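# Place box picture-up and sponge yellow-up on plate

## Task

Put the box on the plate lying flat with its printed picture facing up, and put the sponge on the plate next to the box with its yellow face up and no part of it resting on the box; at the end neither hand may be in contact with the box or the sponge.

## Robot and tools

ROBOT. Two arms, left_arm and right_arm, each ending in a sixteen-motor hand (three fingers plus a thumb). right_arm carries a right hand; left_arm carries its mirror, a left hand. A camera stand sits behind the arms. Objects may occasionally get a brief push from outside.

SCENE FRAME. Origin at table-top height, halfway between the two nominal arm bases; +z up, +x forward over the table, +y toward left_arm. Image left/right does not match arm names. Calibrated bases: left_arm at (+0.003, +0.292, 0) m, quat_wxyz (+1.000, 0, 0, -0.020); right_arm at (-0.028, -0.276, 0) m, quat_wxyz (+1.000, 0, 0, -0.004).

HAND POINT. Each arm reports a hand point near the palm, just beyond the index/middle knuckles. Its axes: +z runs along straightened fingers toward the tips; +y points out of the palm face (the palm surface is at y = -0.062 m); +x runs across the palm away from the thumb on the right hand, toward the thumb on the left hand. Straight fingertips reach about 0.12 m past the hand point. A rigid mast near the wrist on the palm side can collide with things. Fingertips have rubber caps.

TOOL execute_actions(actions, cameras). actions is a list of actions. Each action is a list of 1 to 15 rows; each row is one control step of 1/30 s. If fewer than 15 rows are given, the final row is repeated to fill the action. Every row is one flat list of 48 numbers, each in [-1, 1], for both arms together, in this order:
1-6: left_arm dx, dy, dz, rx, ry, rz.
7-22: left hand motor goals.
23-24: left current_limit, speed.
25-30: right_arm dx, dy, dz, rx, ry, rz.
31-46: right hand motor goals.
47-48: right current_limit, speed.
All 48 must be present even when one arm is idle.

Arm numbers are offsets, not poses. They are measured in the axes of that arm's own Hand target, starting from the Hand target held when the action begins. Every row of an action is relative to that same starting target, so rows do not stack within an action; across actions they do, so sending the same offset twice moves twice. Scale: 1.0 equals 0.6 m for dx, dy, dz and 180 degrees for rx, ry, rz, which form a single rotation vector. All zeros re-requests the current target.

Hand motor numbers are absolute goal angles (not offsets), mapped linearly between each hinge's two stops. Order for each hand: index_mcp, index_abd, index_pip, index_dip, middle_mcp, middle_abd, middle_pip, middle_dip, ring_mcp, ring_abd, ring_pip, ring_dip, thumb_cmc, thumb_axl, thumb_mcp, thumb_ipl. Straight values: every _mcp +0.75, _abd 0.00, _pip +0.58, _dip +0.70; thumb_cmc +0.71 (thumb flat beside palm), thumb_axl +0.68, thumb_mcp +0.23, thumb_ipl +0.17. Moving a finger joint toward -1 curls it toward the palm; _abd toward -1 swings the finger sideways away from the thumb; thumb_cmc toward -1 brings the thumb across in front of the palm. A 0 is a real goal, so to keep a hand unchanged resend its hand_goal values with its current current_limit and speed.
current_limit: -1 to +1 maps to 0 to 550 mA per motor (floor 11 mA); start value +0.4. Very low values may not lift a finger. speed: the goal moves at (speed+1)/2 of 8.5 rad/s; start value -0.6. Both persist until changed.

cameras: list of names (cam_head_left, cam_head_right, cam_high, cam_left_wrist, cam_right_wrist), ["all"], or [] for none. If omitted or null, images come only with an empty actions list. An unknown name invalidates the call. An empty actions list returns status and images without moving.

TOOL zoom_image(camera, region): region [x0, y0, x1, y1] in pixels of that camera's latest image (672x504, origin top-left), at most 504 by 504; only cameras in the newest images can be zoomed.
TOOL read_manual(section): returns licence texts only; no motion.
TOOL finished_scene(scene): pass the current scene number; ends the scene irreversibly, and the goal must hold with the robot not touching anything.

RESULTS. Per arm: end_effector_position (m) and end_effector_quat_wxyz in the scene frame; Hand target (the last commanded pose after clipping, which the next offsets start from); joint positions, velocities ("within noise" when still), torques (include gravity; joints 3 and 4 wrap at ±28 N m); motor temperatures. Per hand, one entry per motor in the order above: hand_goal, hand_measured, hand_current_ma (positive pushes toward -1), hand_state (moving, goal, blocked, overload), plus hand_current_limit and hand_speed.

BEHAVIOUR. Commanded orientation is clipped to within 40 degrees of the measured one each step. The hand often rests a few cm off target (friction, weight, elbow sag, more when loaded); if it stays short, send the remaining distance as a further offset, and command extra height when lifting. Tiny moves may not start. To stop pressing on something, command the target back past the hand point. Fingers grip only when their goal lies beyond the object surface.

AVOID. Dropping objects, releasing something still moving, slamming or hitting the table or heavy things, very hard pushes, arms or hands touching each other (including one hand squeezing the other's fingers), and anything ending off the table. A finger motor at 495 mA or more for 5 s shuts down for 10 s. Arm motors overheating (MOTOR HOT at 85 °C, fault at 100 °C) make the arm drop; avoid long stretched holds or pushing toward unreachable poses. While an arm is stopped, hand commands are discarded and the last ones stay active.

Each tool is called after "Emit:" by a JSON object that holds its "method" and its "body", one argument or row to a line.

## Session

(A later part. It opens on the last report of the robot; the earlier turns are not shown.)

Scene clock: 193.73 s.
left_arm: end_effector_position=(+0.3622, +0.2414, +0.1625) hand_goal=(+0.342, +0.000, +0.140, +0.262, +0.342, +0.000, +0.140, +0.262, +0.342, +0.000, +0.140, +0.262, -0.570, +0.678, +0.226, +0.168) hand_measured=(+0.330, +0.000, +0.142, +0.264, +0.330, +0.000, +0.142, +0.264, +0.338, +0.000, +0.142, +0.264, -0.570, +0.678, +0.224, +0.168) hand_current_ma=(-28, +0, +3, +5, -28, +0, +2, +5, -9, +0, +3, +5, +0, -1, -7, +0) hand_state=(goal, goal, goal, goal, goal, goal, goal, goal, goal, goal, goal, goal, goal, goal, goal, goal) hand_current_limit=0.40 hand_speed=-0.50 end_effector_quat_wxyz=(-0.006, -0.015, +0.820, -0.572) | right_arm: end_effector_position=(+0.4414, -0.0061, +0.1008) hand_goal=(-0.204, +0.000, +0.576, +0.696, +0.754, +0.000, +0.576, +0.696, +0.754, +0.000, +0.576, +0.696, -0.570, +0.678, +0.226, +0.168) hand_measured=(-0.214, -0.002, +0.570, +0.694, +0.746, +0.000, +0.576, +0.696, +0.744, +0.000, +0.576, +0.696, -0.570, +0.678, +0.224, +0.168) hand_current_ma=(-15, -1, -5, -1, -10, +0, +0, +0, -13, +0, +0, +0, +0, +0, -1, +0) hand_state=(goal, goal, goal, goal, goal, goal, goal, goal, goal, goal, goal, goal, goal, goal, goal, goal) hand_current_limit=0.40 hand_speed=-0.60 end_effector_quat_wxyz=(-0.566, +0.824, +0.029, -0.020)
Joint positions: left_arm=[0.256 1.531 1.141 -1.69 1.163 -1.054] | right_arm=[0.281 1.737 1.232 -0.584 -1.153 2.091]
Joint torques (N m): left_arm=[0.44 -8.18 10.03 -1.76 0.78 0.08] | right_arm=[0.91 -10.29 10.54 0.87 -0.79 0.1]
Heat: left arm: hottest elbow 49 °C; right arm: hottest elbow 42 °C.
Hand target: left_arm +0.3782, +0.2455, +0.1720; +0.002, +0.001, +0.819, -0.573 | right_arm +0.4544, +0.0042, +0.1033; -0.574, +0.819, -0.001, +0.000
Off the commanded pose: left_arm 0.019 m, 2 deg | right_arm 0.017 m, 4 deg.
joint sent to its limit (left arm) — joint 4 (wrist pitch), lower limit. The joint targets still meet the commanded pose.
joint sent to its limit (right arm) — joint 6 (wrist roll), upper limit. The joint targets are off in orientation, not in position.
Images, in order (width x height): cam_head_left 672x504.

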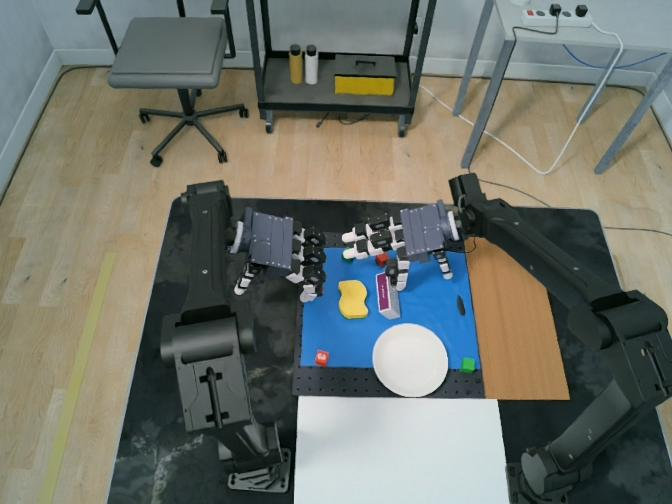

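Emit:
{"method": "execute_actions", "body": {
  "actions": [
    [[0,0,0,0,0,0,-0.205,0,0.576,0.696,-0.205,0,0.576,0.696,0.342,0,0.139,0.261,-0.571,0.678,0.226,0.168,0.4,-0.5,0,0.057,-0.157,0,0,0,-0.205,0,0.576,0.696,0.342,0,0.139,0.261,0.342,0,0.139,0.261,-0.571,0.678,0.226,0.168,0.4,-0.6]],
    [[-0.0383,-0.0456,0.1253,0,0,0,-0.205,0,0.576,0.696,-0.205,0,0.576,0.696,0.342,0,0.139,0.261,-0.571,0.678,0.226,0.168,0.4,-0.5,0,0.0285,-0.0785,0,0,0,0.342,0,0.139,0.261,0.342,0,0.139,0.261,0.342,0,0.139,0.261,-0.571,0.678,0.226,0.168,0.4,-0.6]],
    [[0,0.0042,0.1346,0,0,0,-0.205,0,0.576,0.696,-0.205,0,0.576,0.696,0.342,0,0.139,0.261,-0.571,0.678,0.226,0.168,0.4,-0.5,0,0,0,0,0,0,0.342,0,0.139,0.261,0.342,0,0.139,0.261,0.342,0,0.139,0.261,-0.571,0.678,0.226,0.168,0.4,-0.6]]
  ],
  "cameras": ["cam_head_left"]
}}

Emit:
{"method": "zoom_image", "body": {
  "camera": "cam_head_left",
  "region": [300, 240, 480, 400]
}}

Scene clock: 211.10 s.
left_arm: end_effector_position=(+0.4035, +0.0906, +0.1402) hand_goal=(-0.204, +0.000, +0.576, +0.696, -0.204, +0.000, +0.576, +0.696, +0.342, +0.000, +0.140, +0.262, -0.570, +0.678, +0.226, +0.168) hand_measured=(-0.206, +0.000, +0.574, +0.694, -0.206, +0.000, +0.574, +0.694, +0.336, +0.000, +0.142, +0.264, -0.570, +0.678, +0.224, +0.168) hand_current_ma=(-2, +0, -4, -4, -3, +0, -3, -4, -13, +0, +2, +5, +0, -1, -6, +0) hand_state=(goal, goal, goal, goal, goal, goal, goal, goal, goal, goal, goal, goal, goal, goal, goal, goal) hand_current_limit=0.40 hand_speed=-0.50 end_effector_quat_wxyz=(-0.018, +0.018, +0.816, -0.577) | right_arm: end_effector_position=(+0.4364, -0.1455, +0.0998) hand_goal=(+0.342, +0.000, +0.140, +0.262, +0.342, +0.000, +0.140, +0.262, +0.342, +0.000, +0.140, +0.262, -0.570, +0.678, +0.226, +0.168) hand_measured=(+0.330, -0.002, +0.142, +0.264, +0.338, +0.000, +0.142, +0.266, +0.336, +0.000, +0.142, +0.264, -0.570, +0.678, +0.224, +0.168) hand_current_ma=(-18, -1, +1, +2, -4, +0, +1, +2, -6, +0, +1, +2, +0, +0, -1, +0) hand_state=(goal, goal, goal, goal, goal, goal, goal, goal, goal, goal, goal, goal, goal, goal, goal, goal) hand_current_limit=0.40 hand_speed=-0.60 end_effector_quat_wxyz=(-0.573, +0.820, -0.009, -0.008)
Joint positions: left_arm=[-0.113 1.521 1.08 -0.856 1.218 -1.871] | right_arm=[0.001 1.745 1.257 -1.113 -1.22 1.564]
Joint torques (N m): left_arm=[0.38 -10.81 6.67 0.81 0.86 -0.27] | right_arm=[-0.21 -10.05 9.95 -0.01 -1.06 -0.06]
Heat: left arm: hottest elbow 49 °C; right arm: hottest elbow 43 °C.
Hand target: left_arm +0.4015, +0.0905, +0.1419; +0.002, +0.001, +0.820, -0.573 | right_arm +0.4543, -0.1462, +0.1034; -0.574, +0.819, -0.001, +0.000
Off the commanded pose: left_arm 0.003 m, 3 deg | right_arm 0.018 m, 1 deg.
Images, in order (width x height): cam_head_left 672x504.

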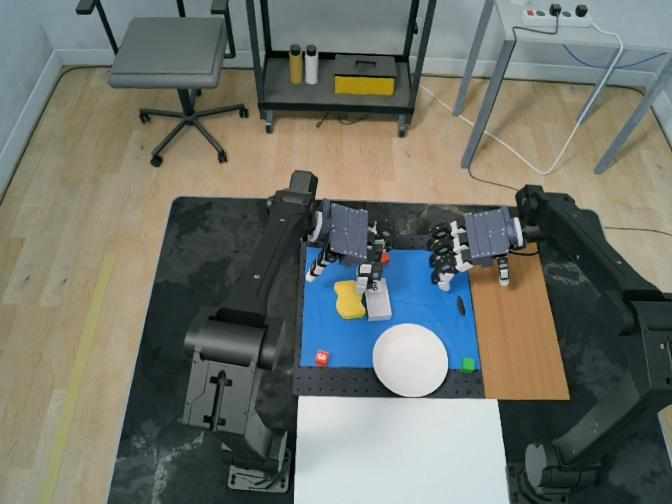

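Scaled by 2.800.

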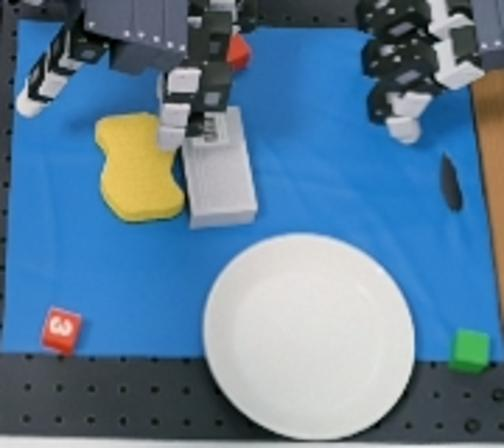

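Emit:
{"method": "zoom_image", "body": {
  "camera": "cam_head_left",
  "region": [350, 270, 410, 330]
}}

Scaled by 8.400.

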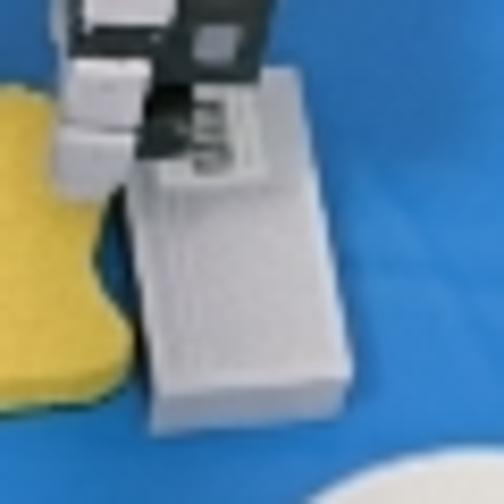

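Emit:
{"method": "execute_actions", "body": {
  "actions": [
    [[0.0167,-0.02,0.0548,0,0,0,0.342,0,0.139,0.261,-0.205,0,0.576,0.696,0.342,0,0.139,0.261,-0.571,0.678,0.226,0.168,0.4,-0.5,0,0,0,0,0,0,0.342,0,0.139,0.261,0.342,0,0.139,0.261,0.342,0,0.139,0.261,-0.571,0.678,0.226,0.168,0.4,-0.6]],
    [[0,0.047,0.0171,0,0,0,0.342,0,0.139,0.261,-0.205,0,0.576,0.696,0.342,0,0.139,0.261,-0.571,0.678,0.226,0.168,0.4,-0.5,0,0,0,0,0,0,0.342,0,0.139,0.261,0.342,0,0.139,0.261,0.342,0,0.139,0.261,-0.571,0.678,0.226,0.168,0.4,-0.6]]
  ],
  "cameras": ["cam_head_left","cam_head_right","cam_left_wrist"]
}}

Emit:
{"method": "zoom_image", "body": {
  "camera": "cam_head_left",
  "region": [330, 250, 420, 340]
}}

Scene clock: 294.50 s.
left_arm: end_effector_position=(+0.3935, +0.0578, +0.1193) hand_goal=(+0.342, +0.000, +0.140, +0.262, -0.204, +0.000, +0.576, +0.696, +0.342, +0.000, +0.140, +0.262, -0.570, +0.678, +0.226, +0.168) hand_measured=(+0.330, +0.000, +0.142, +0.264, -0.206, +0.000, +0.574, +0.694, +0.336, +0.000, +0.142, +0.264, -0.570, +0.678, +0.224, +0.168) hand_current_ma=(-29, +0, +4, +5, -3, +0, -3, -4, -13, +0, +2, +5, +0, -1, -6, +0) hand_state=(goal, goal, goal, goal, goal, goal, goal, goal, goal, goal, goal, goal, goal, goal, goal, goal) hand_current_limit=0.40 hand_speed=-0.50 end_effector_quat_wxyz=(-0.001, +0.024, +0.821, -0.571) | right_arm: end_effector_position=(+0.4364, -0.1455, +0.0998) hand_goal=(+0.342, +0.000, +0.140, +0.262, +0.342, +0.000, +0.140, +0.262, +0.342, +0.000, +0.140, +0.262, -0.570, +0.678, +0.226, +0.168) hand_measured=(+0.330, -0.002, +0.142, +0.264, +0.338, +0.000, +0.142, +0.266, +0.336, +0.000, +0.142, +0.264, -0.570, +0.678, +0.224, +0.168) hand_current_ma=(-18, -1, +1, +2, -4, +0, +1, +2, -6, +0, +1, +2, +0, +0, -1, +0) hand_state=(goal, goal, goal, goal, goal, goal, goal, goal, goal, goal, goal, goal, goal, goal, goal, goal) hand_current_limit=0.40 hand_speed=-0.60 end_effector_quat_wxyz=(-0.573, +0.820, -0.009, -0.008)
Joint positions: left_arm=[-0.199 1.489 0.973 -0.546 1.16 -2.089] | right_arm=[0.001 1.745 1.257 -1.113 -1.22 1.563]
Joint torques (N m): left_arm=[0.09 -8.47 6.87 1.2 0.79 -0.22] | right_arm=[-0.21 -10.11 9.95 -0.05 -1.06 -0.06]
Heat: left arm: hottest elbow 46 °C; right arm: hottest elbow 44 °C.
Hand target: left_arm +0.3918, +0.0556, +0.1119; +0.002, +0.001, +0.820, -0.573 | right_arm +0.4542, -0.1462, +0.1034; -0.574, +0.819, -0.001, +0.000
Off the commanded pose: left_arm 0.008 m, 3 deg | right_arm 0.018 m, 1 deg.
joint sent to its limit (left arm) — joint 6 (wrist roll), lower limit. The joint targets still meet the commanded pose.
Images, in order (width x height): cam_head_left 672x504, cam_head_right 672x504, cam_left_wrist 672x504.

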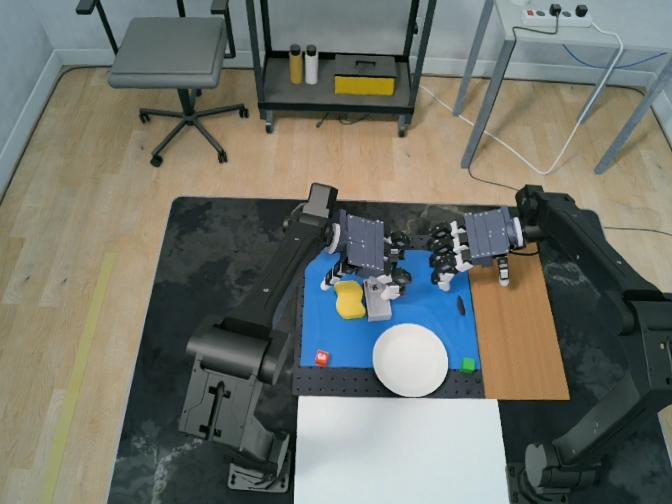

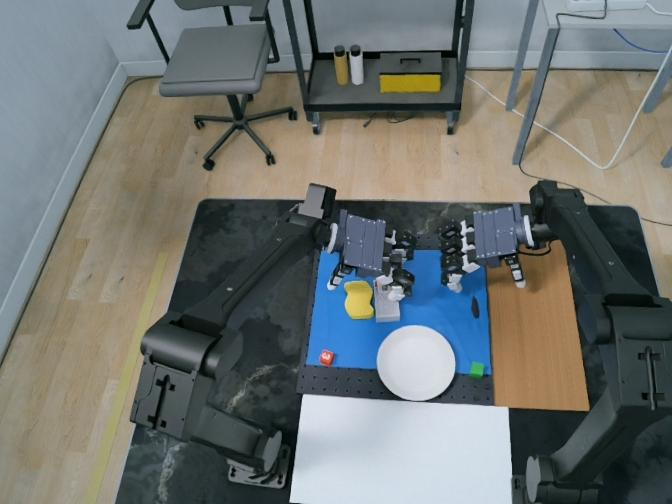

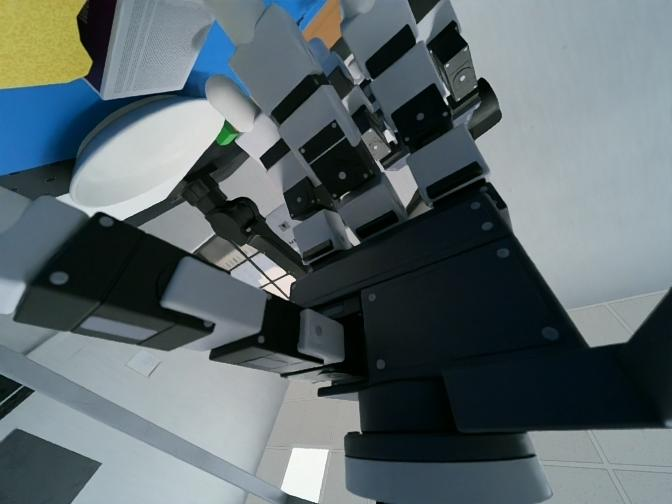

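Scaled by 5.600.

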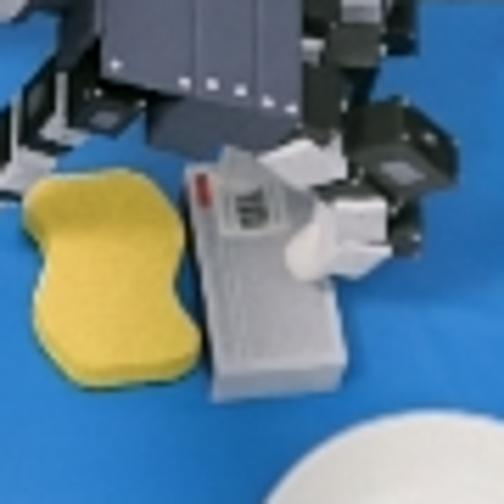

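Emit:
{"method": "execute_actions", "body": {
  "actions": [
    [[0,0.0188,0.0068,0,0,0,0.342,0,0.139,0.261,-0.205,0,0.576,0.696,0.342,0,0.139,0.261,-0.571,0.678,0.226,0.168,0.4,-0.5,0,0,0,0,0,0,0.342,0,0.139,0.261,0.342,0,0.139,0.261,0.342,0,0.139,0.261,-0.571,0.678,0.226,0.168,0.4,-0.6]],
    [[0,-0.0108,0.0493,0,0,0,0.342,0,0.139,0.261,-0.205,0,0.576,0.696,0.342,0,0.139,0.261,-0.571,0.678,0.226,0.168,0.4,-0.5,0,0,0,0,0,0,0.342,0,0.139,0.261,0.342,0,0.139,0.261,0.342,0,0.139,0.261,-0.571,0.678,0.226,0.168,0.4,-0.6]]
  ],
  "cameras": ["cam_head_left"]
}}

Emit:
{"method": "zoom_image", "body": {
  "camera": "cam_head_left",
  "region": [330, 250, 420, 340]
}}

Scene clock: 301.57 s.
left_arm: end_effector_position=(+0.3901, +0.0367, +0.1099) hand_goal=(+0.342, +0.000, +0.140, +0.262, -0.204, +0.000, +0.576, +0.696, +0.342, +0.000, +0.140, +0.262, -0.570, +0.678, +0.226, +0.168) hand_measured=(+0.330, +0.000, +0.142, +0.264, -0.280, -0.010, +0.534, +0.670, +0.336, +0.000, +0.142, +0.264, -0.570, +0.678, +0.224, +0.168) hand_current_ma=(-29, +0, +3, +5, -292, -21, -129, -73, -13, +0, +2, +5, +0, -1, -6, +0) hand_state=(goal, goal, goal, goal, blocked, goal, blocked, blocked, goal, goal, goal, goal, goal, goal, goal, goal) hand_current_limit=0.40 hand_speed=-0.50 end_effector_quat_wxyz=(-0.006, +0.047, +0.821, -0.569) | right_arm: end_effector_position=(+0.4364, -0.1455, +0.0998) hand_goal=(+0.342, +0.000, +0.140, +0.262, +0.342, +0.000, +0.140, +0.262, +0.342, +0.000, +0.140, +0.262, -0.570, +0.678, +0.226, +0.168) hand_measured=(+0.330, -0.002, +0.142, +0.264, +0.338, +0.000, +0.142, +0.266, +0.336, +0.000, +0.142, +0.264, -0.570, +0.678, +0.224, +0.168) hand_current_ma=(-18, -1, +1, +2, -4, +0, +1, +2, -6, +0, +1, +2, +0, +0, -1, +0) hand_state=(goal, goal, goal, goal, goal, goal, goal, goal, goal, goal, goal, goal, goal, goal, goal, goal) hand_current_limit=0.40 hand_speed=-0.60 end_effector_quat_wxyz=(-0.573, +0.820, -0.009, -0.008)
Joint positions: left_arm=[-0.251 1.513 0.972 -0.499 1.15 -2.094] | right_arm=[0.001 1.745 1.257 -1.113 -1.22 1.563]
Joint torques (N m): left_arm=[-1.55 -6.3 8.62 0.81 0.5 -0.18] | right_arm=[-0.21 -10.11 9.96 -0.02 -1.06 -0.06]
Heat: left arm: hottest elbow 46 °C; right arm: hottest elbow 44 °C.
Hand target: left_arm +0.3919, +0.0256, +0.0959; +0.002, +0.001, +0.820, -0.573 | right_arm +0.4542, -0.1462, +0.1034; -0.574, +0.819, -0.001, +0.000
Off the commanded pose: left_arm 0.018 m, 5 deg | right_arm 0.018 m, 1 deg.
joint sent to its limit (left arm) — joint 6 (wrist roll), lower limit. The joint targets are off in orientation, not in position.
Images, in order (width x height): cam_head_left 672x504.

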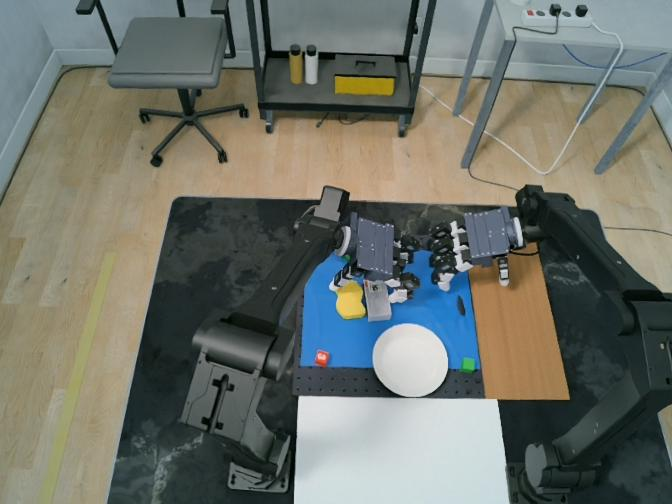

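Scaled by 5.600.

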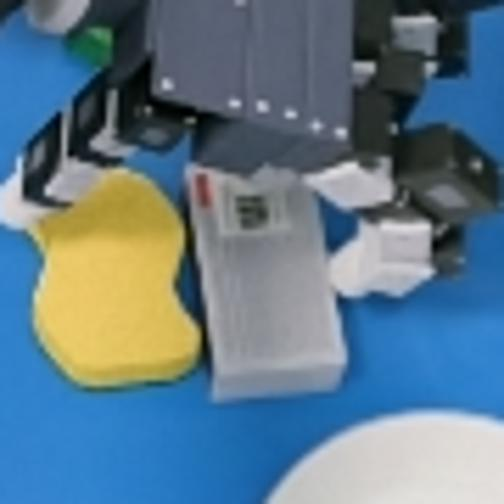

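Emit:
{"method": "execute_actions", "body": {
  "actions": [
    [[0,-0.0783,-0.0285,0,0,0,0.754,0,0.576,0.696,-0.205,0,0.576,0.696,0.342,0,0.139,0.261,-0.571,0.678,0.226,0.168,0.4,-0.5,0,0,0,0,0,0,0.342,0,0.139,0.261,0.342,0,0.139,0.261,0.342,0,0.139,0.261,-0.571,0.678,0.226,0.168,0.4,-0.6]],
    [[-0.0667,0.0498,-0.1369,0,0,0,0.754,0,0.576,0.696,-0.205,0,0.576,0.696,0.342,0,0.139,0.261,-0.571,0.678,0.226,0.168,0.4,-0.5,0,0,0,0,0,0,0.342,0,0.139,0.261,0.342,0,0.139,0.261,0.342,0,0.139,0.261,-0.571,0.678,0.226,0.168,0.4,-0.6]],
    [[0,0.047,0.0171,0,0,0,0.754,0,0.576,0.696,-0.205,0,0.576,0.696,0.342,0,0.139,0.261,-0.571,0.678,0.226,0.168,0.4,-0.5,0,0,0,0,0,0,0.342,0,0.139,0.261,0.342,0,0.139,0.261,0.342,0,0.139,0.261,-0.571,0.678,0.226,0.168,0.4,-0.6]]
  ],
  "cameras": ["cam_head_left","cam_high"]
}}

Emit:
{"method": "zoom_image", "body": {
  "camera": "cam_head_left",
  "region": [300, 220, 420, 340]
}}

Emit:
{"method": "zoom_image", "body": {
  "camera": "cam_high",
  "region": [330, 150, 480, 270]
}}

Scene clock: 320.80 s.
left_arm: end_effector_position=(+0.4203, +0.1187, +0.1127) hand_goal=(+0.754, +0.000, +0.576, +0.696, -0.204, +0.000, +0.576, +0.696, +0.342, +0.000, +0.140, +0.262, -0.570, +0.678, +0.226, +0.168) hand_measured=(+0.736, +0.000, +0.568, +0.692, -0.206, -0.002, +0.574, +0.694, +0.336, +0.000, +0.142, +0.264, -0.570, +0.678, +0.224, +0.168) hand_current_ma=(-51, +0, -15, -6, -2, -3, -3, -4, -14, +0, +2, +5, +0, -1, -6, +0) hand_state=(goal, goal, goal, goal, goal, goal, goal, goal, goal, goal, goal, goal, goal, goal, goal, goal) hand_current_limit=0.40 hand_speed=-0.50 end_effector_quat_wxyz=(-0.011, -0.019, +0.820, -0.572) | right_arm: end_effector_position=(+0.4364, -0.1455, +0.0998) hand_goal=(+0.342, +0.000, +0.140, +0.262, +0.342, +0.000, +0.140, +0.262, +0.342, +0.000, +0.140, +0.262, -0.570, +0.678, +0.226, +0.168) hand_measured=(+0.330, -0.002, +0.142, +0.264, +0.338, +0.000, +0.142, +0.266, +0.336, +0.000, +0.142, +0.264, -0.570, +0.678, +0.224, +0.168) hand_current_ma=(-18, -1, +1, +2, -4, +0, +1, +2, -6, +0, +1, +2, +0, +0, -1, +0) hand_state=(goal, goal, goal, goal, goal, goal, goal, goal, goal, goal, goal, goal, goal, goal, goal, goal) hand_current_limit=0.40 hand_speed=-0.60 end_effector_quat_wxyz=(-0.573, +0.820, -0.009, -0.008)
Joint positions: left_arm=[-0.047 1.578 1.072 -0.823 1.206 -1.87] | right_arm=[0.001 1.745 1.257 -1.113 -1.22 1.563]
Joint torques (N m): left_arm=[-0.91 -9.47 8.59 0.66 1.03 0.08] | right_arm=[-0.21 -10.17 9.96 -0.05 -1.06 -0.06]
Motor temperatures (°C): left_arm=[29 31 45 22 24 26] | right_arm=[24 28 44 23 27 25]
Heat: left arm: hottest elbow 45 °C; right arm: hottest elbow 44 °C.
Hand target: left_arm +0.4316, +0.1131, +0.1160; +0.002, +0.001, +0.820, -0.573 | right_arm +0.4542, -0.1462, +0.1034; -0.574, +0.819, -0.001, +0.000
Off the commanded pose: left_arm 0.013 m, 3 deg | right_arm 0.018 m, 1 deg.
Images, in order (width x height): cam_head_left 672x504, cam_high 672x504.

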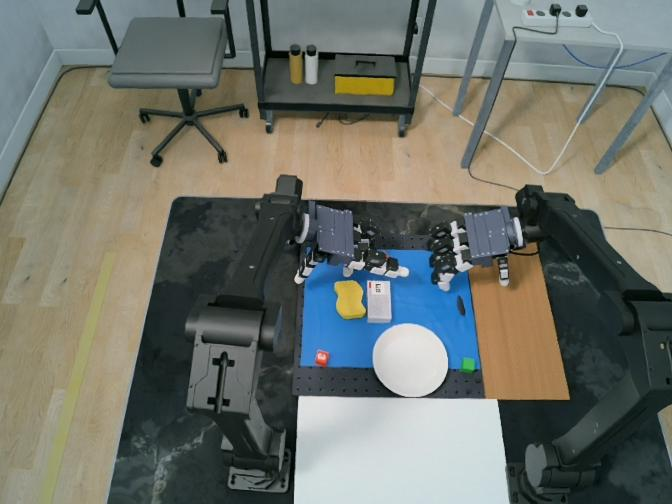

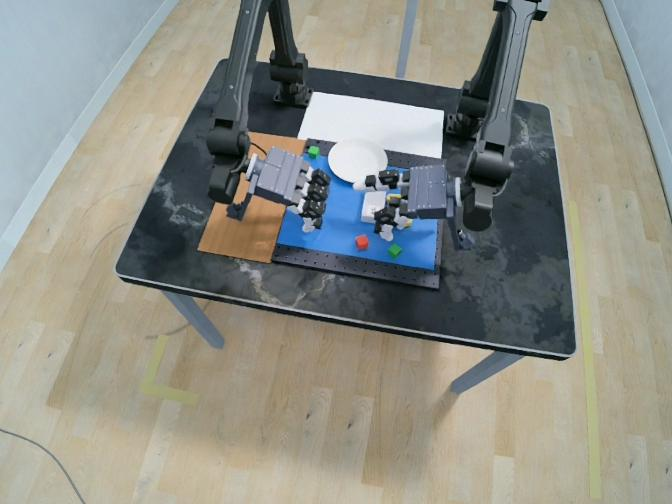

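Scaled by 4.200.

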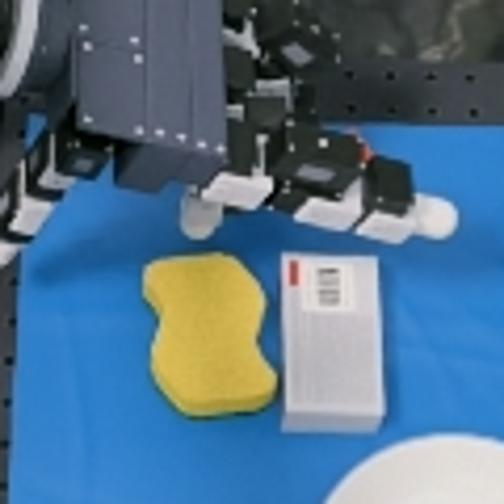

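Scaled by 3.360.

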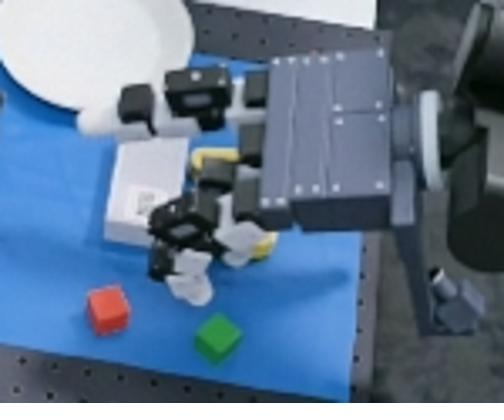

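Emit:
{"method": "execute_actions", "body": {
  "actions": [
    [[0,0.0371,0.0348,0,0,0,0.754,0,0.576,0.696,-0.205,0,0.576,0.696,0.342,0,0.139,0.261,-0.571,0.678,0.226,0.168,0.4,-0.5,0,0,0,0,0,0,0.342,0,0.139,0.261,0.342,0,0.139,0.261,0.342,0,0.139,0.261,-0.571,0.678,0.226,0.168,0.4,-0.6]],
    [[0.075,0,0,0,0,0,0.754,0,0.576,0.696,-0.205,0,0.576,0.696,0.342,0,0.139,0.261,-0.571,0.678,0.226,0.168,0.4,-0.5,0,0,0,0,0,0,0.342,0,0.139,0.261,0.342,0,0.139,0.261,0.342,0,0.139,0.261,-0.571,0.678,0.226,0.168,0.4,-0.6]],
    [[0.06,0,0,0,0,0,0.754,0,0.576,0.696,-0.205,0,0.576,0.696,0.342,0,0.139,0.261,-0.571,0.678,0.226,0.168,0.4,-0.5,0,0,0,0,0,0,0.342,0,0.139,0.261,0.342,0,0.139,0.261,0.342,0,0.139,0.261,-0.571,0.678,0.226,0.168,0.4,-0.6]]
  ],
  "cameras": ["cam_head_left"]
}}

Emit:
{"method": "zoom_image", "body": {
  "camera": "cam_head_left",
  "region": [300, 220, 460, 400]
}}

Scene clock: 328.70 s.
left_arm: end_effector_position=(+0.3549, +0.1050, +0.0854) hand_goal=(+0.754, +0.000, +0.576, +0.696, -0.204, +0.000, +0.576, +0.696, +0.342, +0.000, +0.140, +0.262, -0.570, +0.678, +0.226, +0.168) hand_measured=(+0.736, +0.000, +0.568, +0.692, -0.206, -0.004, +0.574, +0.694, +0.334, -0.002, +0.140, +0.264, -0.570, +0.678, +0.224, +0.168) hand_current_ma=(-51, +0, -15, -6, -4, -4, -3, -4, -16, -2, +0, +3, +1, -1, -6, +0) hand_state=(goal, goal, goal, goal, goal, goal, goal, goal, goal, goal, goal, goal, goal, goal, goal, goal) hand_current_limit=0.40 hand_speed=-0.50 end_effector_quat_wxyz=(+0.002, -0.001, +0.820, -0.573) | right_arm: end_effector_position=(+0.4364, -0.1455, +0.0998) hand_goal=(+0.342, +0.000, +0.140, +0.262, +0.342, +0.000, +0.140, +0.262, +0.342, +0.000, +0.140, +0.262, -0.570, +0.678, +0.226, +0.168) hand_measured=(+0.330, -0.002, +0.142, +0.264, +0.338, +0.000, +0.142, +0.266, +0.336, +0.000, +0.142, +0.264, -0.570, +0.678, +0.224, +0.168) hand_current_ma=(-18, -1, +1, +2, -4, +0, +1, +2, -6, +0, +1, +2, +0, +0, -1, +0) hand_state=(goal, goal, goal, goal, goal, goal, goal, goal, goal, goal, goal, goal, goal, goal, goal, goal) hand_current_limit=0.40 hand_speed=-0.60 end_effector_quat_wxyz=(-0.573, +0.820, -0.009, -0.008)
Joint positions: left_arm=[-0.099 1.436 0.819 -0.579 1.192 -1.968] | right_arm=[0.001 1.745 1.257 -1.113 -1.22 1.563]
Joint torques (N m): left_arm=[-0.67 -9.17 6.09 0.91 0.88 -0.26] | right_arm=[-0.21 -10.05 9.95 -0.03 -1.06 -0.06]
Heat: left arm: hottest elbow 45 °C; right arm: hottest elbow 44 °C.
Hand target: left_arm +0.3508, +0.1010, +0.0876; +0.002, +0.001, +0.819, -0.573 | right_arm +0.4542, -0.1462, +0.1034; -0.574, +0.819, -0.001, +0.000
Off the commanded pose: left_arm 0.006 m, 0 deg | right_arm 0.018 m, 1 deg.
Images, in order (width x height): cam_head_left 672x504.

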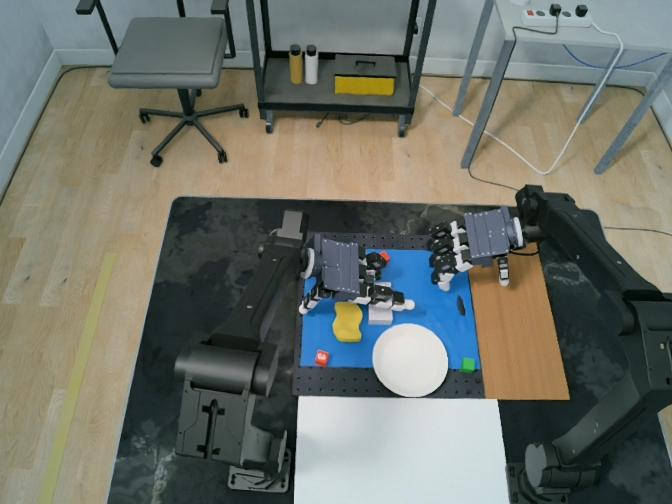

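Scaled by 2.800.

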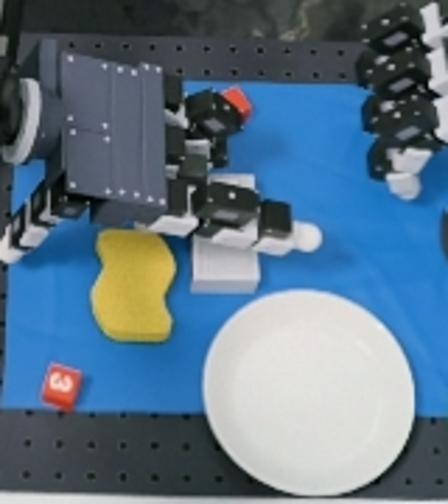

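Emit:
{"method": "execute_actions", "body": {
  "actions": [
    [[0.048,0,0,0,0,0,0.754,0,0.576,0.696,-0.205,0,0.576,0.696,0.342,0,0.139,0.261,-0.571,0.678,0.226,0.168,0.4,-0.5,0,0,0,0,0,0,0.342,0,0.139,0.261,0.342,0,0.139,0.261,0.342,0,0.139,0.261,-0.571,0.678,0.226,0.168,0.4,-0.6]],
    [[-0.03,-0.0783,-0.0285,0,0,0,0.342,0,0.139,0.261,0.342,0,0.139,0.261,0.342,0,0.139,0.261,-0.571,0.678,0.226,0.168,0.4,-0.5,0,0,0,0,0,0,0.342,0,0.139,0.261,0.342,0,0.139,0.261,0.342,0,0.139,0.261,-0.571,0.678,0.226,0.168,0.4,-0.6]],
    [[0,0.0342,-0.094,0,0,0,0.342,0,0.139,0.261,0.342,0,0.139,0.261,0.342,0,0.139,0.261,-0.571,0.678,0.226,0.168,0.4,-0.5,0,0,0,0,0,0,0.342,0,0.139,0.261,0.342,0,0.139,0.261,0.342,0,0.139,0.261,-0.571,0.678,0.226,0.168,0.4,-0.6]]
  ],
  "cameras": ["cam_head_left"]
}}

Emit:
{"method": "zoom_image", "body": {
  "camera": "cam_head_left",
  "region": [310, 250, 430, 350]
}}

Scene clock: 335.90 s.
left_arm: end_effector_position=(+0.3193, +0.1584, +0.1255) hand_goal=(+0.342, +0.000, +0.140, +0.262, +0.342, +0.000, +0.140, +0.262, +0.342, +0.000, +0.140, +0.262, -0.570, +0.678, +0.226, +0.168) hand_measured=(+0.338, +0.000, +0.142, +0.264, +0.332, -0.002, +0.142, +0.264, +0.334, -0.002, +0.138, +0.264, -0.570, +0.678, +0.224, +0.168) hand_current_ma=(-9, +0, +3, +5, -26, -4, +2, +5, -17, -2, -1, +2, +0, -1, -6, +0) hand_state=(goal, goal, goal, goal, goal, goal, goal, goal, goal, goal, goal, goal, goal, goal, goal, goal) hand_current_limit=0.40 hand_speed=-0.50 end_effector_quat_wxyz=(-0.009, -0.017, +0.821, -0.571) | right_arm: end_effector_position=(+0.4364, -0.1455, +0.0998) hand_goal=(+0.342, +0.000, +0.140, +0.262, +0.342, +0.000, +0.140, +0.262, +0.342, +0.000, +0.140, +0.262, -0.570, +0.678, +0.226, +0.168) hand_measured=(+0.330, -0.002, +0.142, +0.264, +0.338, +0.000, +0.142, +0.266, +0.336, +0.000, +0.142, +0.264, -0.570, +0.678, +0.224, +0.168) hand_current_ma=(-18, -1, +1, +2, -4, +0, +1, +2, -6, +0, +1, +2, +0, +0, -1, +0) hand_state=(goal, goal, goal, goal, goal, goal, goal, goal, goal, goal, goal, goal, goal, goal, goal, goal) hand_current_limit=0.40 hand_speed=-0.60 end_effector_quat_wxyz=(-0.573, +0.820, -0.009, -0.008)
Joint positions: left_arm=[0.042 1.34 0.861 -1.082 1.215 -1.618] | right_arm=[0.001 1.745 1.257 -1.113 -1.22 1.563]
Joint torques (N m): left_arm=[1.14 -5.89 10.48 -0.88 1.11 0.07] | right_arm=[-0.26 -10.05 9.96 -0.05 -1.06 -0.06]
Heat: left arm: hottest elbow 45 °C; right arm: hottest elbow 44 °C.
Hand target: left_arm +0.3398, +0.1609, +0.1377; +0.002, +0.001, +0.819, -0.573 | right_arm +0.4542, -0.1462, +0.1034; -0.574, +0.819, -0.001, +0.000
Off the commanded pose: left_arm 0.024 m, 2 deg | right_arm 0.018 m, 1 deg.
Images, in order (width x height): cam_head_left 672x504.

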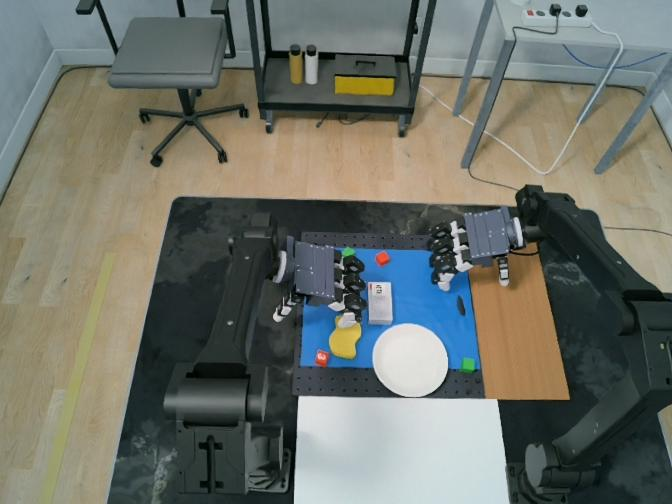

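Scaled by 4.200.

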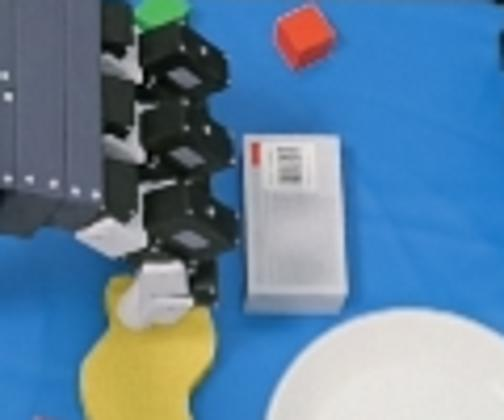

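Emit:
{"method": "execute_actions", "body": {
  "actions": [
    [[-0.1,-0.0285,0.0783,0,0.0522,0.019,0.342,0,0.139,0.261,-0.205,0,0.576,0.696,0.342,0,0.139,0.261,-0.571,0.678,0.226,0.168,0.4,-0.5,0,0,0,0,0,0,0.342,0,0.139,0.261,0.342,0,0.139,0.261,0.342,0,0.139,0.261,-0.571,0.678,0.226,0.168,0.4,-0.6]],
    [[-0.003,0.0727,0.0439,0,0,0,0.342,0,0.139,0.261,-0.205,0,0.576,0.696,0.342,0,0.139,0.261,-0.571,0.678,0.226,0.168,0.4,-0.5,0,0,0,0,0,0,0.342,0,0.139,0.261,0.342,0,0.139,0.261,0.342,0,0.139,0.261,-0.571,0.678,0.226,0.168,0.4,-0.6]],
    [[-0.016,-0.0309,0.0849,0,0,0,0.342,0,0.139,0.261,-0.205,0,0.576,0.696,0.342,0,0.139,0.261,-0.571,0.678,0.226,0.168,0.4,-0.5,0,0,0,0,0,0,0.342,0,0.139,0.261,0.342,0,0.139,0.261,0.342,0,0.139,0.261,-0.571,0.678,0.226,0.168,0.4,-0.6]]
  ],
  "cameras": ["cam_head_left"]
}}

Emit:
{"method": "zoom_image", "body": {
  "camera": "cam_head_left",
  "region": [310, 230, 470, 350]
}}

Scene clock: 347.40 s.
left_arm: end_effector_position=(+0.4027, +0.0453, +0.0869) hand_goal=(+0.342, +0.000, +0.140, +0.262, -0.204, +0.000, +0.576, +0.696, +0.342, +0.000, +0.140, +0.262, -0.570, +0.678, +0.226, +0.168) hand_measured=(+0.330, +0.000, +0.134, +0.260, -0.204, -0.002, +0.574, +0.694, +0.334, -0.002, +0.138, +0.264, -0.570, +0.678, +0.224, +0.168) hand_current_ma=(-31, +0, -13, -4, -1, -3, -4, -4, -17, -2, -1, +2, +0, -1, -6, +0) hand_state=(goal, goal, goal, goal, goal, goal, goal, goal, goal, goal, goal, goal, goal, goal, goal, goal) hand_current_limit=0.40 hand_speed=-0.50 end_effector_quat_wxyz=(-0.051, +0.080, +0.815, -0.571) | right_arm: end_effector_position=(+0.4364, -0.1455, +0.0998) hand_goal=(+0.342, +0.000, +0.140, +0.262, +0.342, +0.000, +0.140, +0.262, +0.342, +0.000, +0.140, +0.262, -0.570, +0.678, +0.226, +0.168) hand_measured=(+0.330, -0.002, +0.142, +0.264, +0.338, +0.000, +0.142, +0.266, +0.336, +0.000, +0.142, +0.264, -0.570, +0.678, +0.224, +0.168) hand_current_ma=(-18, -1, +1, +2, -4, +0, +1, +2, -6, +0, +1, +2, +0, +0, -1, +0) hand_state=(goal, goal, goal, goal, goal, goal, goal, goal, goal, goal, goal, goal, goal, goal, goal, goal) hand_current_limit=0.40 hand_speed=-0.60 end_effector_quat_wxyz=(-0.573, +0.820, -0.009, -0.008)
Joint positions: left_arm=[-0.219 1.661 1.101 -0.817 1.215 -1.769] | right_arm=[0.001 1.745 1.257 -1.113 -1.22 1.563]
Joint torques (N m): left_arm=[0.26 -11.93 6.02 0.58 0.95 -0.26] | right_arm=[-0.21 -10.11 9.95 -0.03 -1.06 -0.06]
Heat: left arm: hottest elbow 46 °C; right arm: hottest elbow 44 °C.
Hand target: left_arm +0.4002, +0.0459, +0.0879; -0.048, +0.073, +0.816, -0.571 | right_arm +0.4542, -0.1462, +0.1034; -0.574, +0.819, -0.001, +0.000
Off the commanded pose: left_arm 0.003 m, 1 deg | right_arm 0.018 m, 1 deg.
Images, in order (width x height): cam_head_left 672x504.

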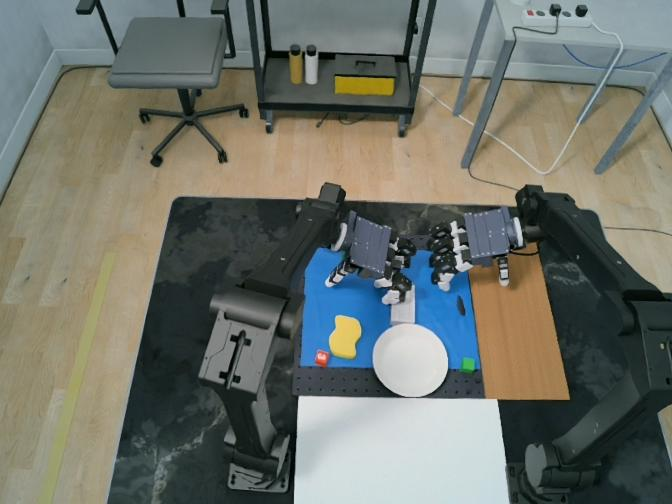

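Scaled by 3.150.

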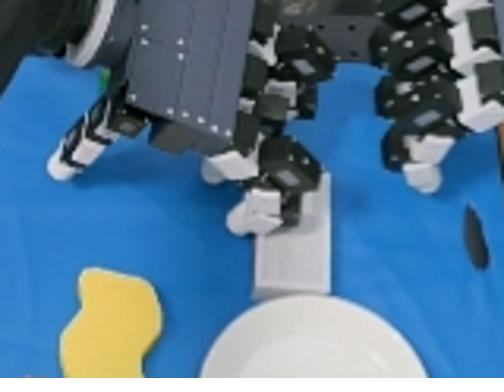

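Emit:
{"method": "execute_actions", "body": {
  "actions": [
    [[0,0,0,0,0,0,0.754,0,0.576,0.696,-0.205,0,0.576,0.696,0.342,0,0.139,0.261,-0.571,0.678,0.226,0.168,0.4,-0.5,0,0.0342,-0.094,0,0,0,0.342,0,0.139,0.261,0.342,0,0.139,0.261,0.342,0,0.139,0.261,-0.571,0.678,0.226,0.168,0.4,-0.6]],
    [[-0.0065,-0.0286,0.0786,0,0,0,0.754,0,0.576,0.696,-0.205,0,0.576,0.696,0.342,0,0.139,0.261,-0.571,0.678,0.226,0.168,0.4,-0.5,0,0,0,0,0,0,0.342,0,0.139,0.261,0.342,0,0.139,0.261,0.342,0,0.139,0.261,-0.571,0.678,0.226,0.168,0.4,-0.6]]
  ],
  "cameras": ["cam_head_left"]
}}

Emit:
{"method": "zoom_image", "body": {
  "camera": "cam_head_left",
  "region": [310, 230, 470, 350]
}}

Scene clock: 356.43 s.
left_arm: end_effector_position=(+0.3979, -0.0058, +0.0860) hand_goal=(+0.754, +0.000, +0.576, +0.696, -0.204, +0.000, +0.576, +0.696, +0.342, +0.000, +0.140, +0.262, -0.570, +0.678, +0.226, +0.168) hand_measured=(+0.734, +0.000, +0.568, +0.692, -0.206, -0.002, +0.574, +0.694, +0.334, -0.002, +0.138, +0.264, -0.570, +0.678, +0.224, +0.168) hand_current_ma=(-55, +0, -16, -6, -2, -2, -2, -3, -17, -2, -1, +2, +0, -1, -6, +0) hand_state=(goal, goal, goal, goal, goal, goal, goal, goal, goal, goal, goal, goal, goal, goal, goal, goal) hand_current_limit=0.40 hand_speed=-0.50 end_effector_quat_wxyz=(-0.051, +0.080, +0.816, -0.571) | right_arm: end_effector_position=(+0.4388, -0.2059, +0.1024) hand_goal=(+0.342, +0.000, +0.140, +0.262, +0.342, +0.000, +0.140, +0.262, +0.342, +0.000, +0.140, +0.262, -0.570, +0.678, +0.226, +0.168) hand_measured=(+0.332, -0.002, +0.142, +0.264, +0.338, +0.000, +0.142, +0.266, +0.336, +0.000, +0.142, +0.264, -0.570, +0.678, +0.224, +0.168) hand_current_ma=(-15, -1, +1, +2, -4, +0, +1, +2, -6, +0, +1, +2, +0, +0, -1, +0) hand_state=(goal, goal, goal, goal, goal, goal, goal, goal, goal, goal, goal, goal, goal, goal, goal, goal) hand_current_limit=0.40 hand_speed=-0.60 end_effector_quat_wxyz=(-0.574, +0.819, -0.009, -0.004)
Joint positions: left_arm=[-0.327 1.654 1.072 -0.532 1.178 -2.051] | right_arm=[-0.122 1.81 1.345 -1.441 -1.202 1.232]
Joint torques (N m): left_arm=[0.5 -12.51 6.08 1.1 0.78 -0.25] | right_arm=[0.26 -10.4 9.46 -0.59 -0.86 -0.07]
Heat: left arm: hottest elbow 46 °C; right arm: hottest elbow 44 °C.
Hand target: left_arm +0.3954, -0.0041, +0.0877; -0.048, +0.072, +0.817, -0.571 | right_arm +0.4541, -0.2062, +0.1034; -0.574, +0.819, -0.001, +0.000
Off the commanded pose: left_arm 0.003 m, 1 deg | right_arm 0.015 m, 1 deg.
Images, in order (width x height): cam_head_left 672x504.

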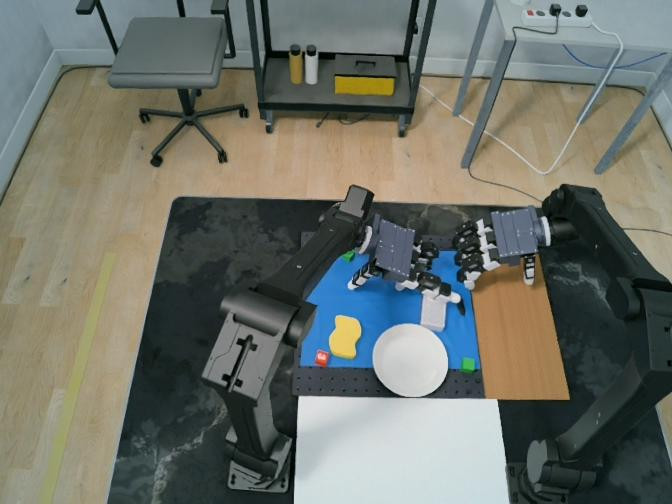

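Scaled by 3.150.

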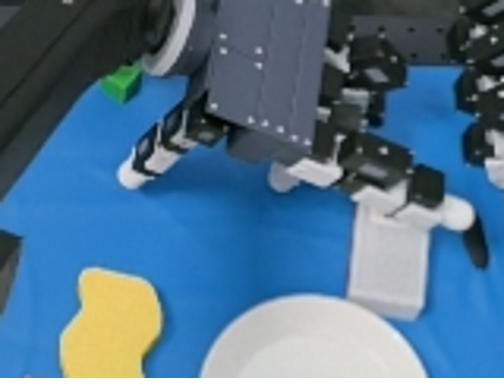

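Emit:
{"method": "execute_actions", "body": {
  "actions": [
    [[0,-0.0783,-0.0285,0,0,0,0.754,0,0.576,0.696,-0.205,0,0.576,0.696,0.342,0,0.139,0.261,-0.571,0.678,0.226,0.168,0.4,-0.5,-0.1,0,0,0,0,0,-0.205,0,0.576,0.696,0.342,0,0.139,0.261,0.342,0,0.139,0.261,-0.571,0.678,0.226,0.168,0.4,-0.6]],
    [[0.0232,0.0449,-0.1235,0,0,0,0.342,0,0.139,0.261,-0.205,0,0.576,0.696,0.342,0,0.139,0.261,-0.571,0.678,0.226,0.168,0.4,-0.5,-0.067,0.0172,0.0063,0,0,0,-0.205,0,0.576,0.696,0.342,0,0.139,0.261,0.342,0,0.139,0.261,-0.571,0.678,0.226,0.168,0.4,-0.6]]
  ],
  "cameras": ["cam_head_left"]
}}

Emit:
{"method": "zoom_image", "body": {
  "camera": "cam_head_left",
  "region": [350, 230, 510, 350]
}}

Scene clock: 368.17 s.
left_arm: end_effector_position=(+0.3775, +0.0817, +0.1270) hand_goal=(+0.342, +0.000, +0.140, +0.262, -0.204, +0.000, +0.576, +0.696, +0.342, +0.000, +0.140, +0.262, -0.570, +0.678, +0.226, +0.168) hand_measured=(+0.338, +0.000, +0.142, +0.264, -0.206, -0.002, +0.574, +0.694, +0.334, -0.002, +0.138, +0.264, -0.570, +0.678, +0.224, +0.168) hand_current_ma=(-10, +0, +3, +5, -2, -2, -2, -3, -17, -2, -1, +2, +0, -1, -6, +0) hand_state=(goal, goal, goal, goal, goal, goal, goal, goal, goal, goal, goal, goal, goal, goal, goal, goal) hand_current_limit=0.40 hand_speed=-0.50 end_effector_quat_wxyz=(-0.054, +0.049, +0.819, -0.569) | right_arm: end_effector_position=(+0.3546, -0.2003, +0.0903) hand_goal=(-0.204, +0.000, +0.576, +0.696, +0.342, +0.000, +0.140, +0.262, +0.342, +0.000, +0.140, +0.262, -0.570, +0.678, +0.226, +0.168) hand_measured=(-0.204, -0.002, +0.572, +0.694, +0.338, +0.000, +0.142, +0.266, +0.336, +0.000, +0.142, +0.264, -0.572, +0.678, +0.224, +0.168) hand_current_ma=(+0, -1, -2, -2, -4, +0, +1, +2, -6, +0, +1, +2, -1, +0, -1, +0) hand_state=(goal, goal, goal, goal, goal, goal, goal, goal, goal, goal, goal, goal, goal, goal, goal, goal) hand_current_limit=0.40 hand_speed=-0.60 end_effector_quat_wxyz=(-0.575, +0.818, -0.003, -0.014)
Joint positions: left_arm=[-0.151 1.543 1.078 -1.007 1.216 -1.711] | right_arm=[-0.133 1.659 1.09 -1.422 -1.19 1.15]
Joint torques (N m): left_arm=[-0.15 -8.7 10.78 -0.61 1.07 0.09] | right_arm=[-1.38 -11.16 4.53 0.13 -0.82 -0.06]
Heat: left arm: hottest elbow 45 °C; right arm: hottest elbow 43 °C.
Hand target: left_arm +0.3950, +0.0760, +0.1378; -0.048, +0.072, +0.817, -0.571 | right_arm +0.3540, -0.2061, +0.0926; -0.574, +0.819, -0.001, +0.000
Off the commanded pose: left_arm 0.021 m, 3 deg | right_arm 0.006 m, 2 deg.
Images, in order (width x height): cam_head_left 672x504.

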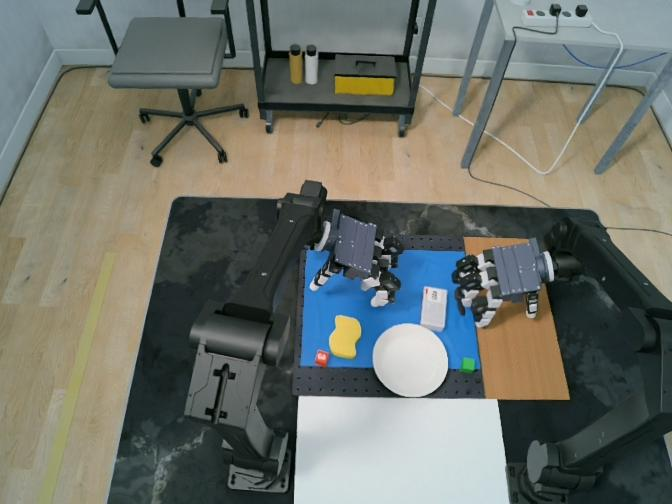

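Scaled by 3.150.

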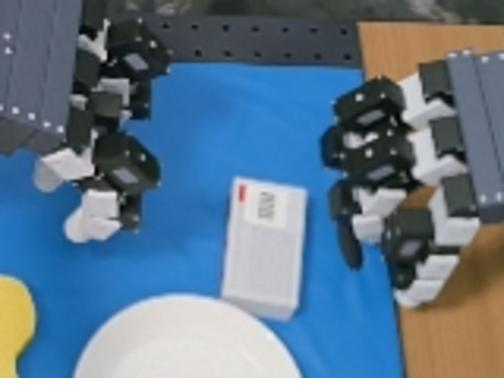

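Emit:
{"method": "execute_actions", "body": {
  "actions": [
    [[0,0,0,0,0,0,0.342,0,0.139,0.261,0.342,0,0.139,0.261,0.342,0,0.139,0.261,-0.571,0.678,0.226,0.168,0.4,-0.5,0,-0.0342,0.094,0,0,0,-0.205,0,0.576,0.696,0.342,0,0.139,0.261,0.342,0,0.139,0.261,-0.571,0.678,0.226,0.168,0.4,-0.6]],
    [[0,0,0,0,0,0,0.342,0,0.139,0.261,0.342,0,0.139,0.261,0.342,0,0.139,0.261,-0.571,0.678,0.226,0.168,0.4,-0.5,0,-0.0342,0.094,0,0,0,-0.205,0,0.576,0.696,0.342,0,0.139,0.261,0.342,0,0.139,0.261,-0.571,0.678,0.226,0.168,0.4,-0.6]]
  ],
  "cameras": ["cam_head_left"]
}}

Emit:
{"method": "zoom_image", "body": {
  "camera": "cam_head_left",
  "region": [350, 230, 510, 350]
}}

Scene clock: 375.97 s.
left_arm: end_effector_position=(+0.3768, +0.0823, +0.1272) hand_goal=(+0.342, +0.000, +0.140, +0.262, +0.342, +0.000, +0.140, +0.262, +0.342, +0.000, +0.140, +0.262, -0.570, +0.678, +0.226, +0.168) hand_measured=(+0.338, +0.000, +0.142, +0.264, +0.328, -0.002, +0.142, +0.264, +0.334, -0.002, +0.138, +0.264, -0.570, +0.678, +0.224, +0.168) hand_current_ma=(-10, +0, +3, +5, -35, -2, +3, +5, -17, -2, -1, +2, +0, -1, -6, +0) hand_state=(goal, goal, goal, goal, goal, goal, goal, goal, goal, goal, goal, goal, goal, goal, goal, goal) hand_current_limit=0.40 hand_speed=-0.50 end_effector_quat_wxyz=(-0.060, +0.055, +0.819, -0.569) | right_arm: end_effector_position=(+0.3607, -0.0895, +0.0906) hand_goal=(-0.204, +0.000, +0.576, +0.696, +0.342, +0.000, +0.140, +0.262, +0.342, +0.000, +0.140, +0.262, -0.570, +0.678, +0.226, +0.168) hand_measured=(-0.204, -0.002, +0.574, +0.694, +0.328, -0.004, +0.134, +0.258, +0.336, +0.000, +0.142, +0.264, -0.570, +0.678, +0.224, +0.168) hand_current_ma=(+0, -1, -2, -2, -21, -2, -5, -4, -7, +0, +1, +2, +0, +0, -1, +0) hand_state=(goal, goal, goal, goal, goal, goal, goal, goal, goal, goal, goal, goal, goal, goal, goal, goal) hand_current_limit=0.40 hand_speed=-0.60 end_effector_quat_wxyz=(-0.576, +0.817, +0.006, -0.008)
Joint positions: left_arm=[-0.151 1.557 1.095 -1.061 1.217 -1.66] | right_arm=[0.133 1.541 0.955 -0.7 -1.213 1.881]
Joint torques (N m): left_arm=[0.03 -8.64 10.77 -0.77 1.1 0.06] | right_arm=[0.79 -10.4 5.23 1.36 -0.87 0.16]
Heat: left arm: hottest elbow 46 °C; right arm: hottest elbow 43 °C.
Hand target: left_arm +0.3950, +0.0760, +0.1379; -0.048, +0.072, +0.817, -0.571 | right_arm +0.3542, -0.0861, +0.0926; -0.574, +0.819, -0.001, +0.000
Off the commanded pose: left_arm 0.022 m, 2 deg | right_arm 0.008 m, 1 deg.
Images, in order (width x height): cam_head_left 672x504.

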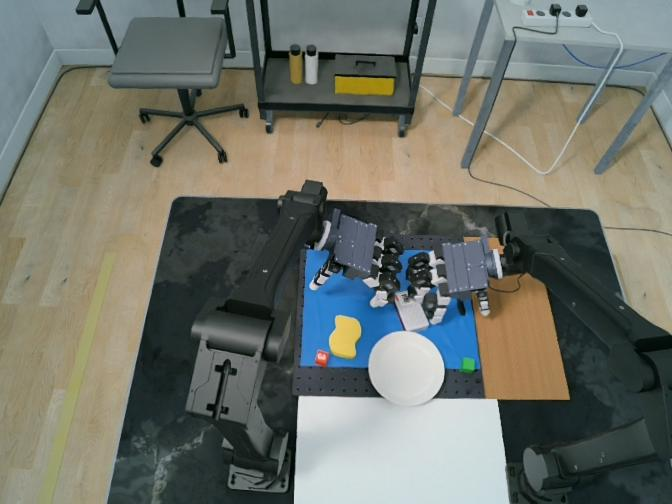

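Scaled by 3.150.

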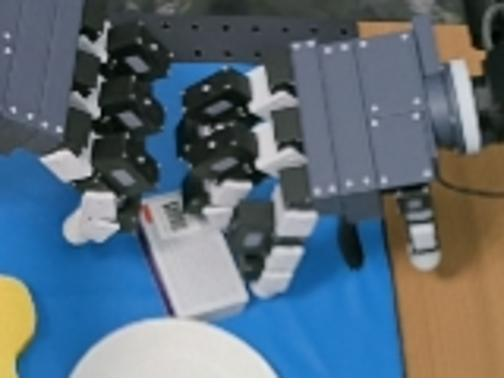

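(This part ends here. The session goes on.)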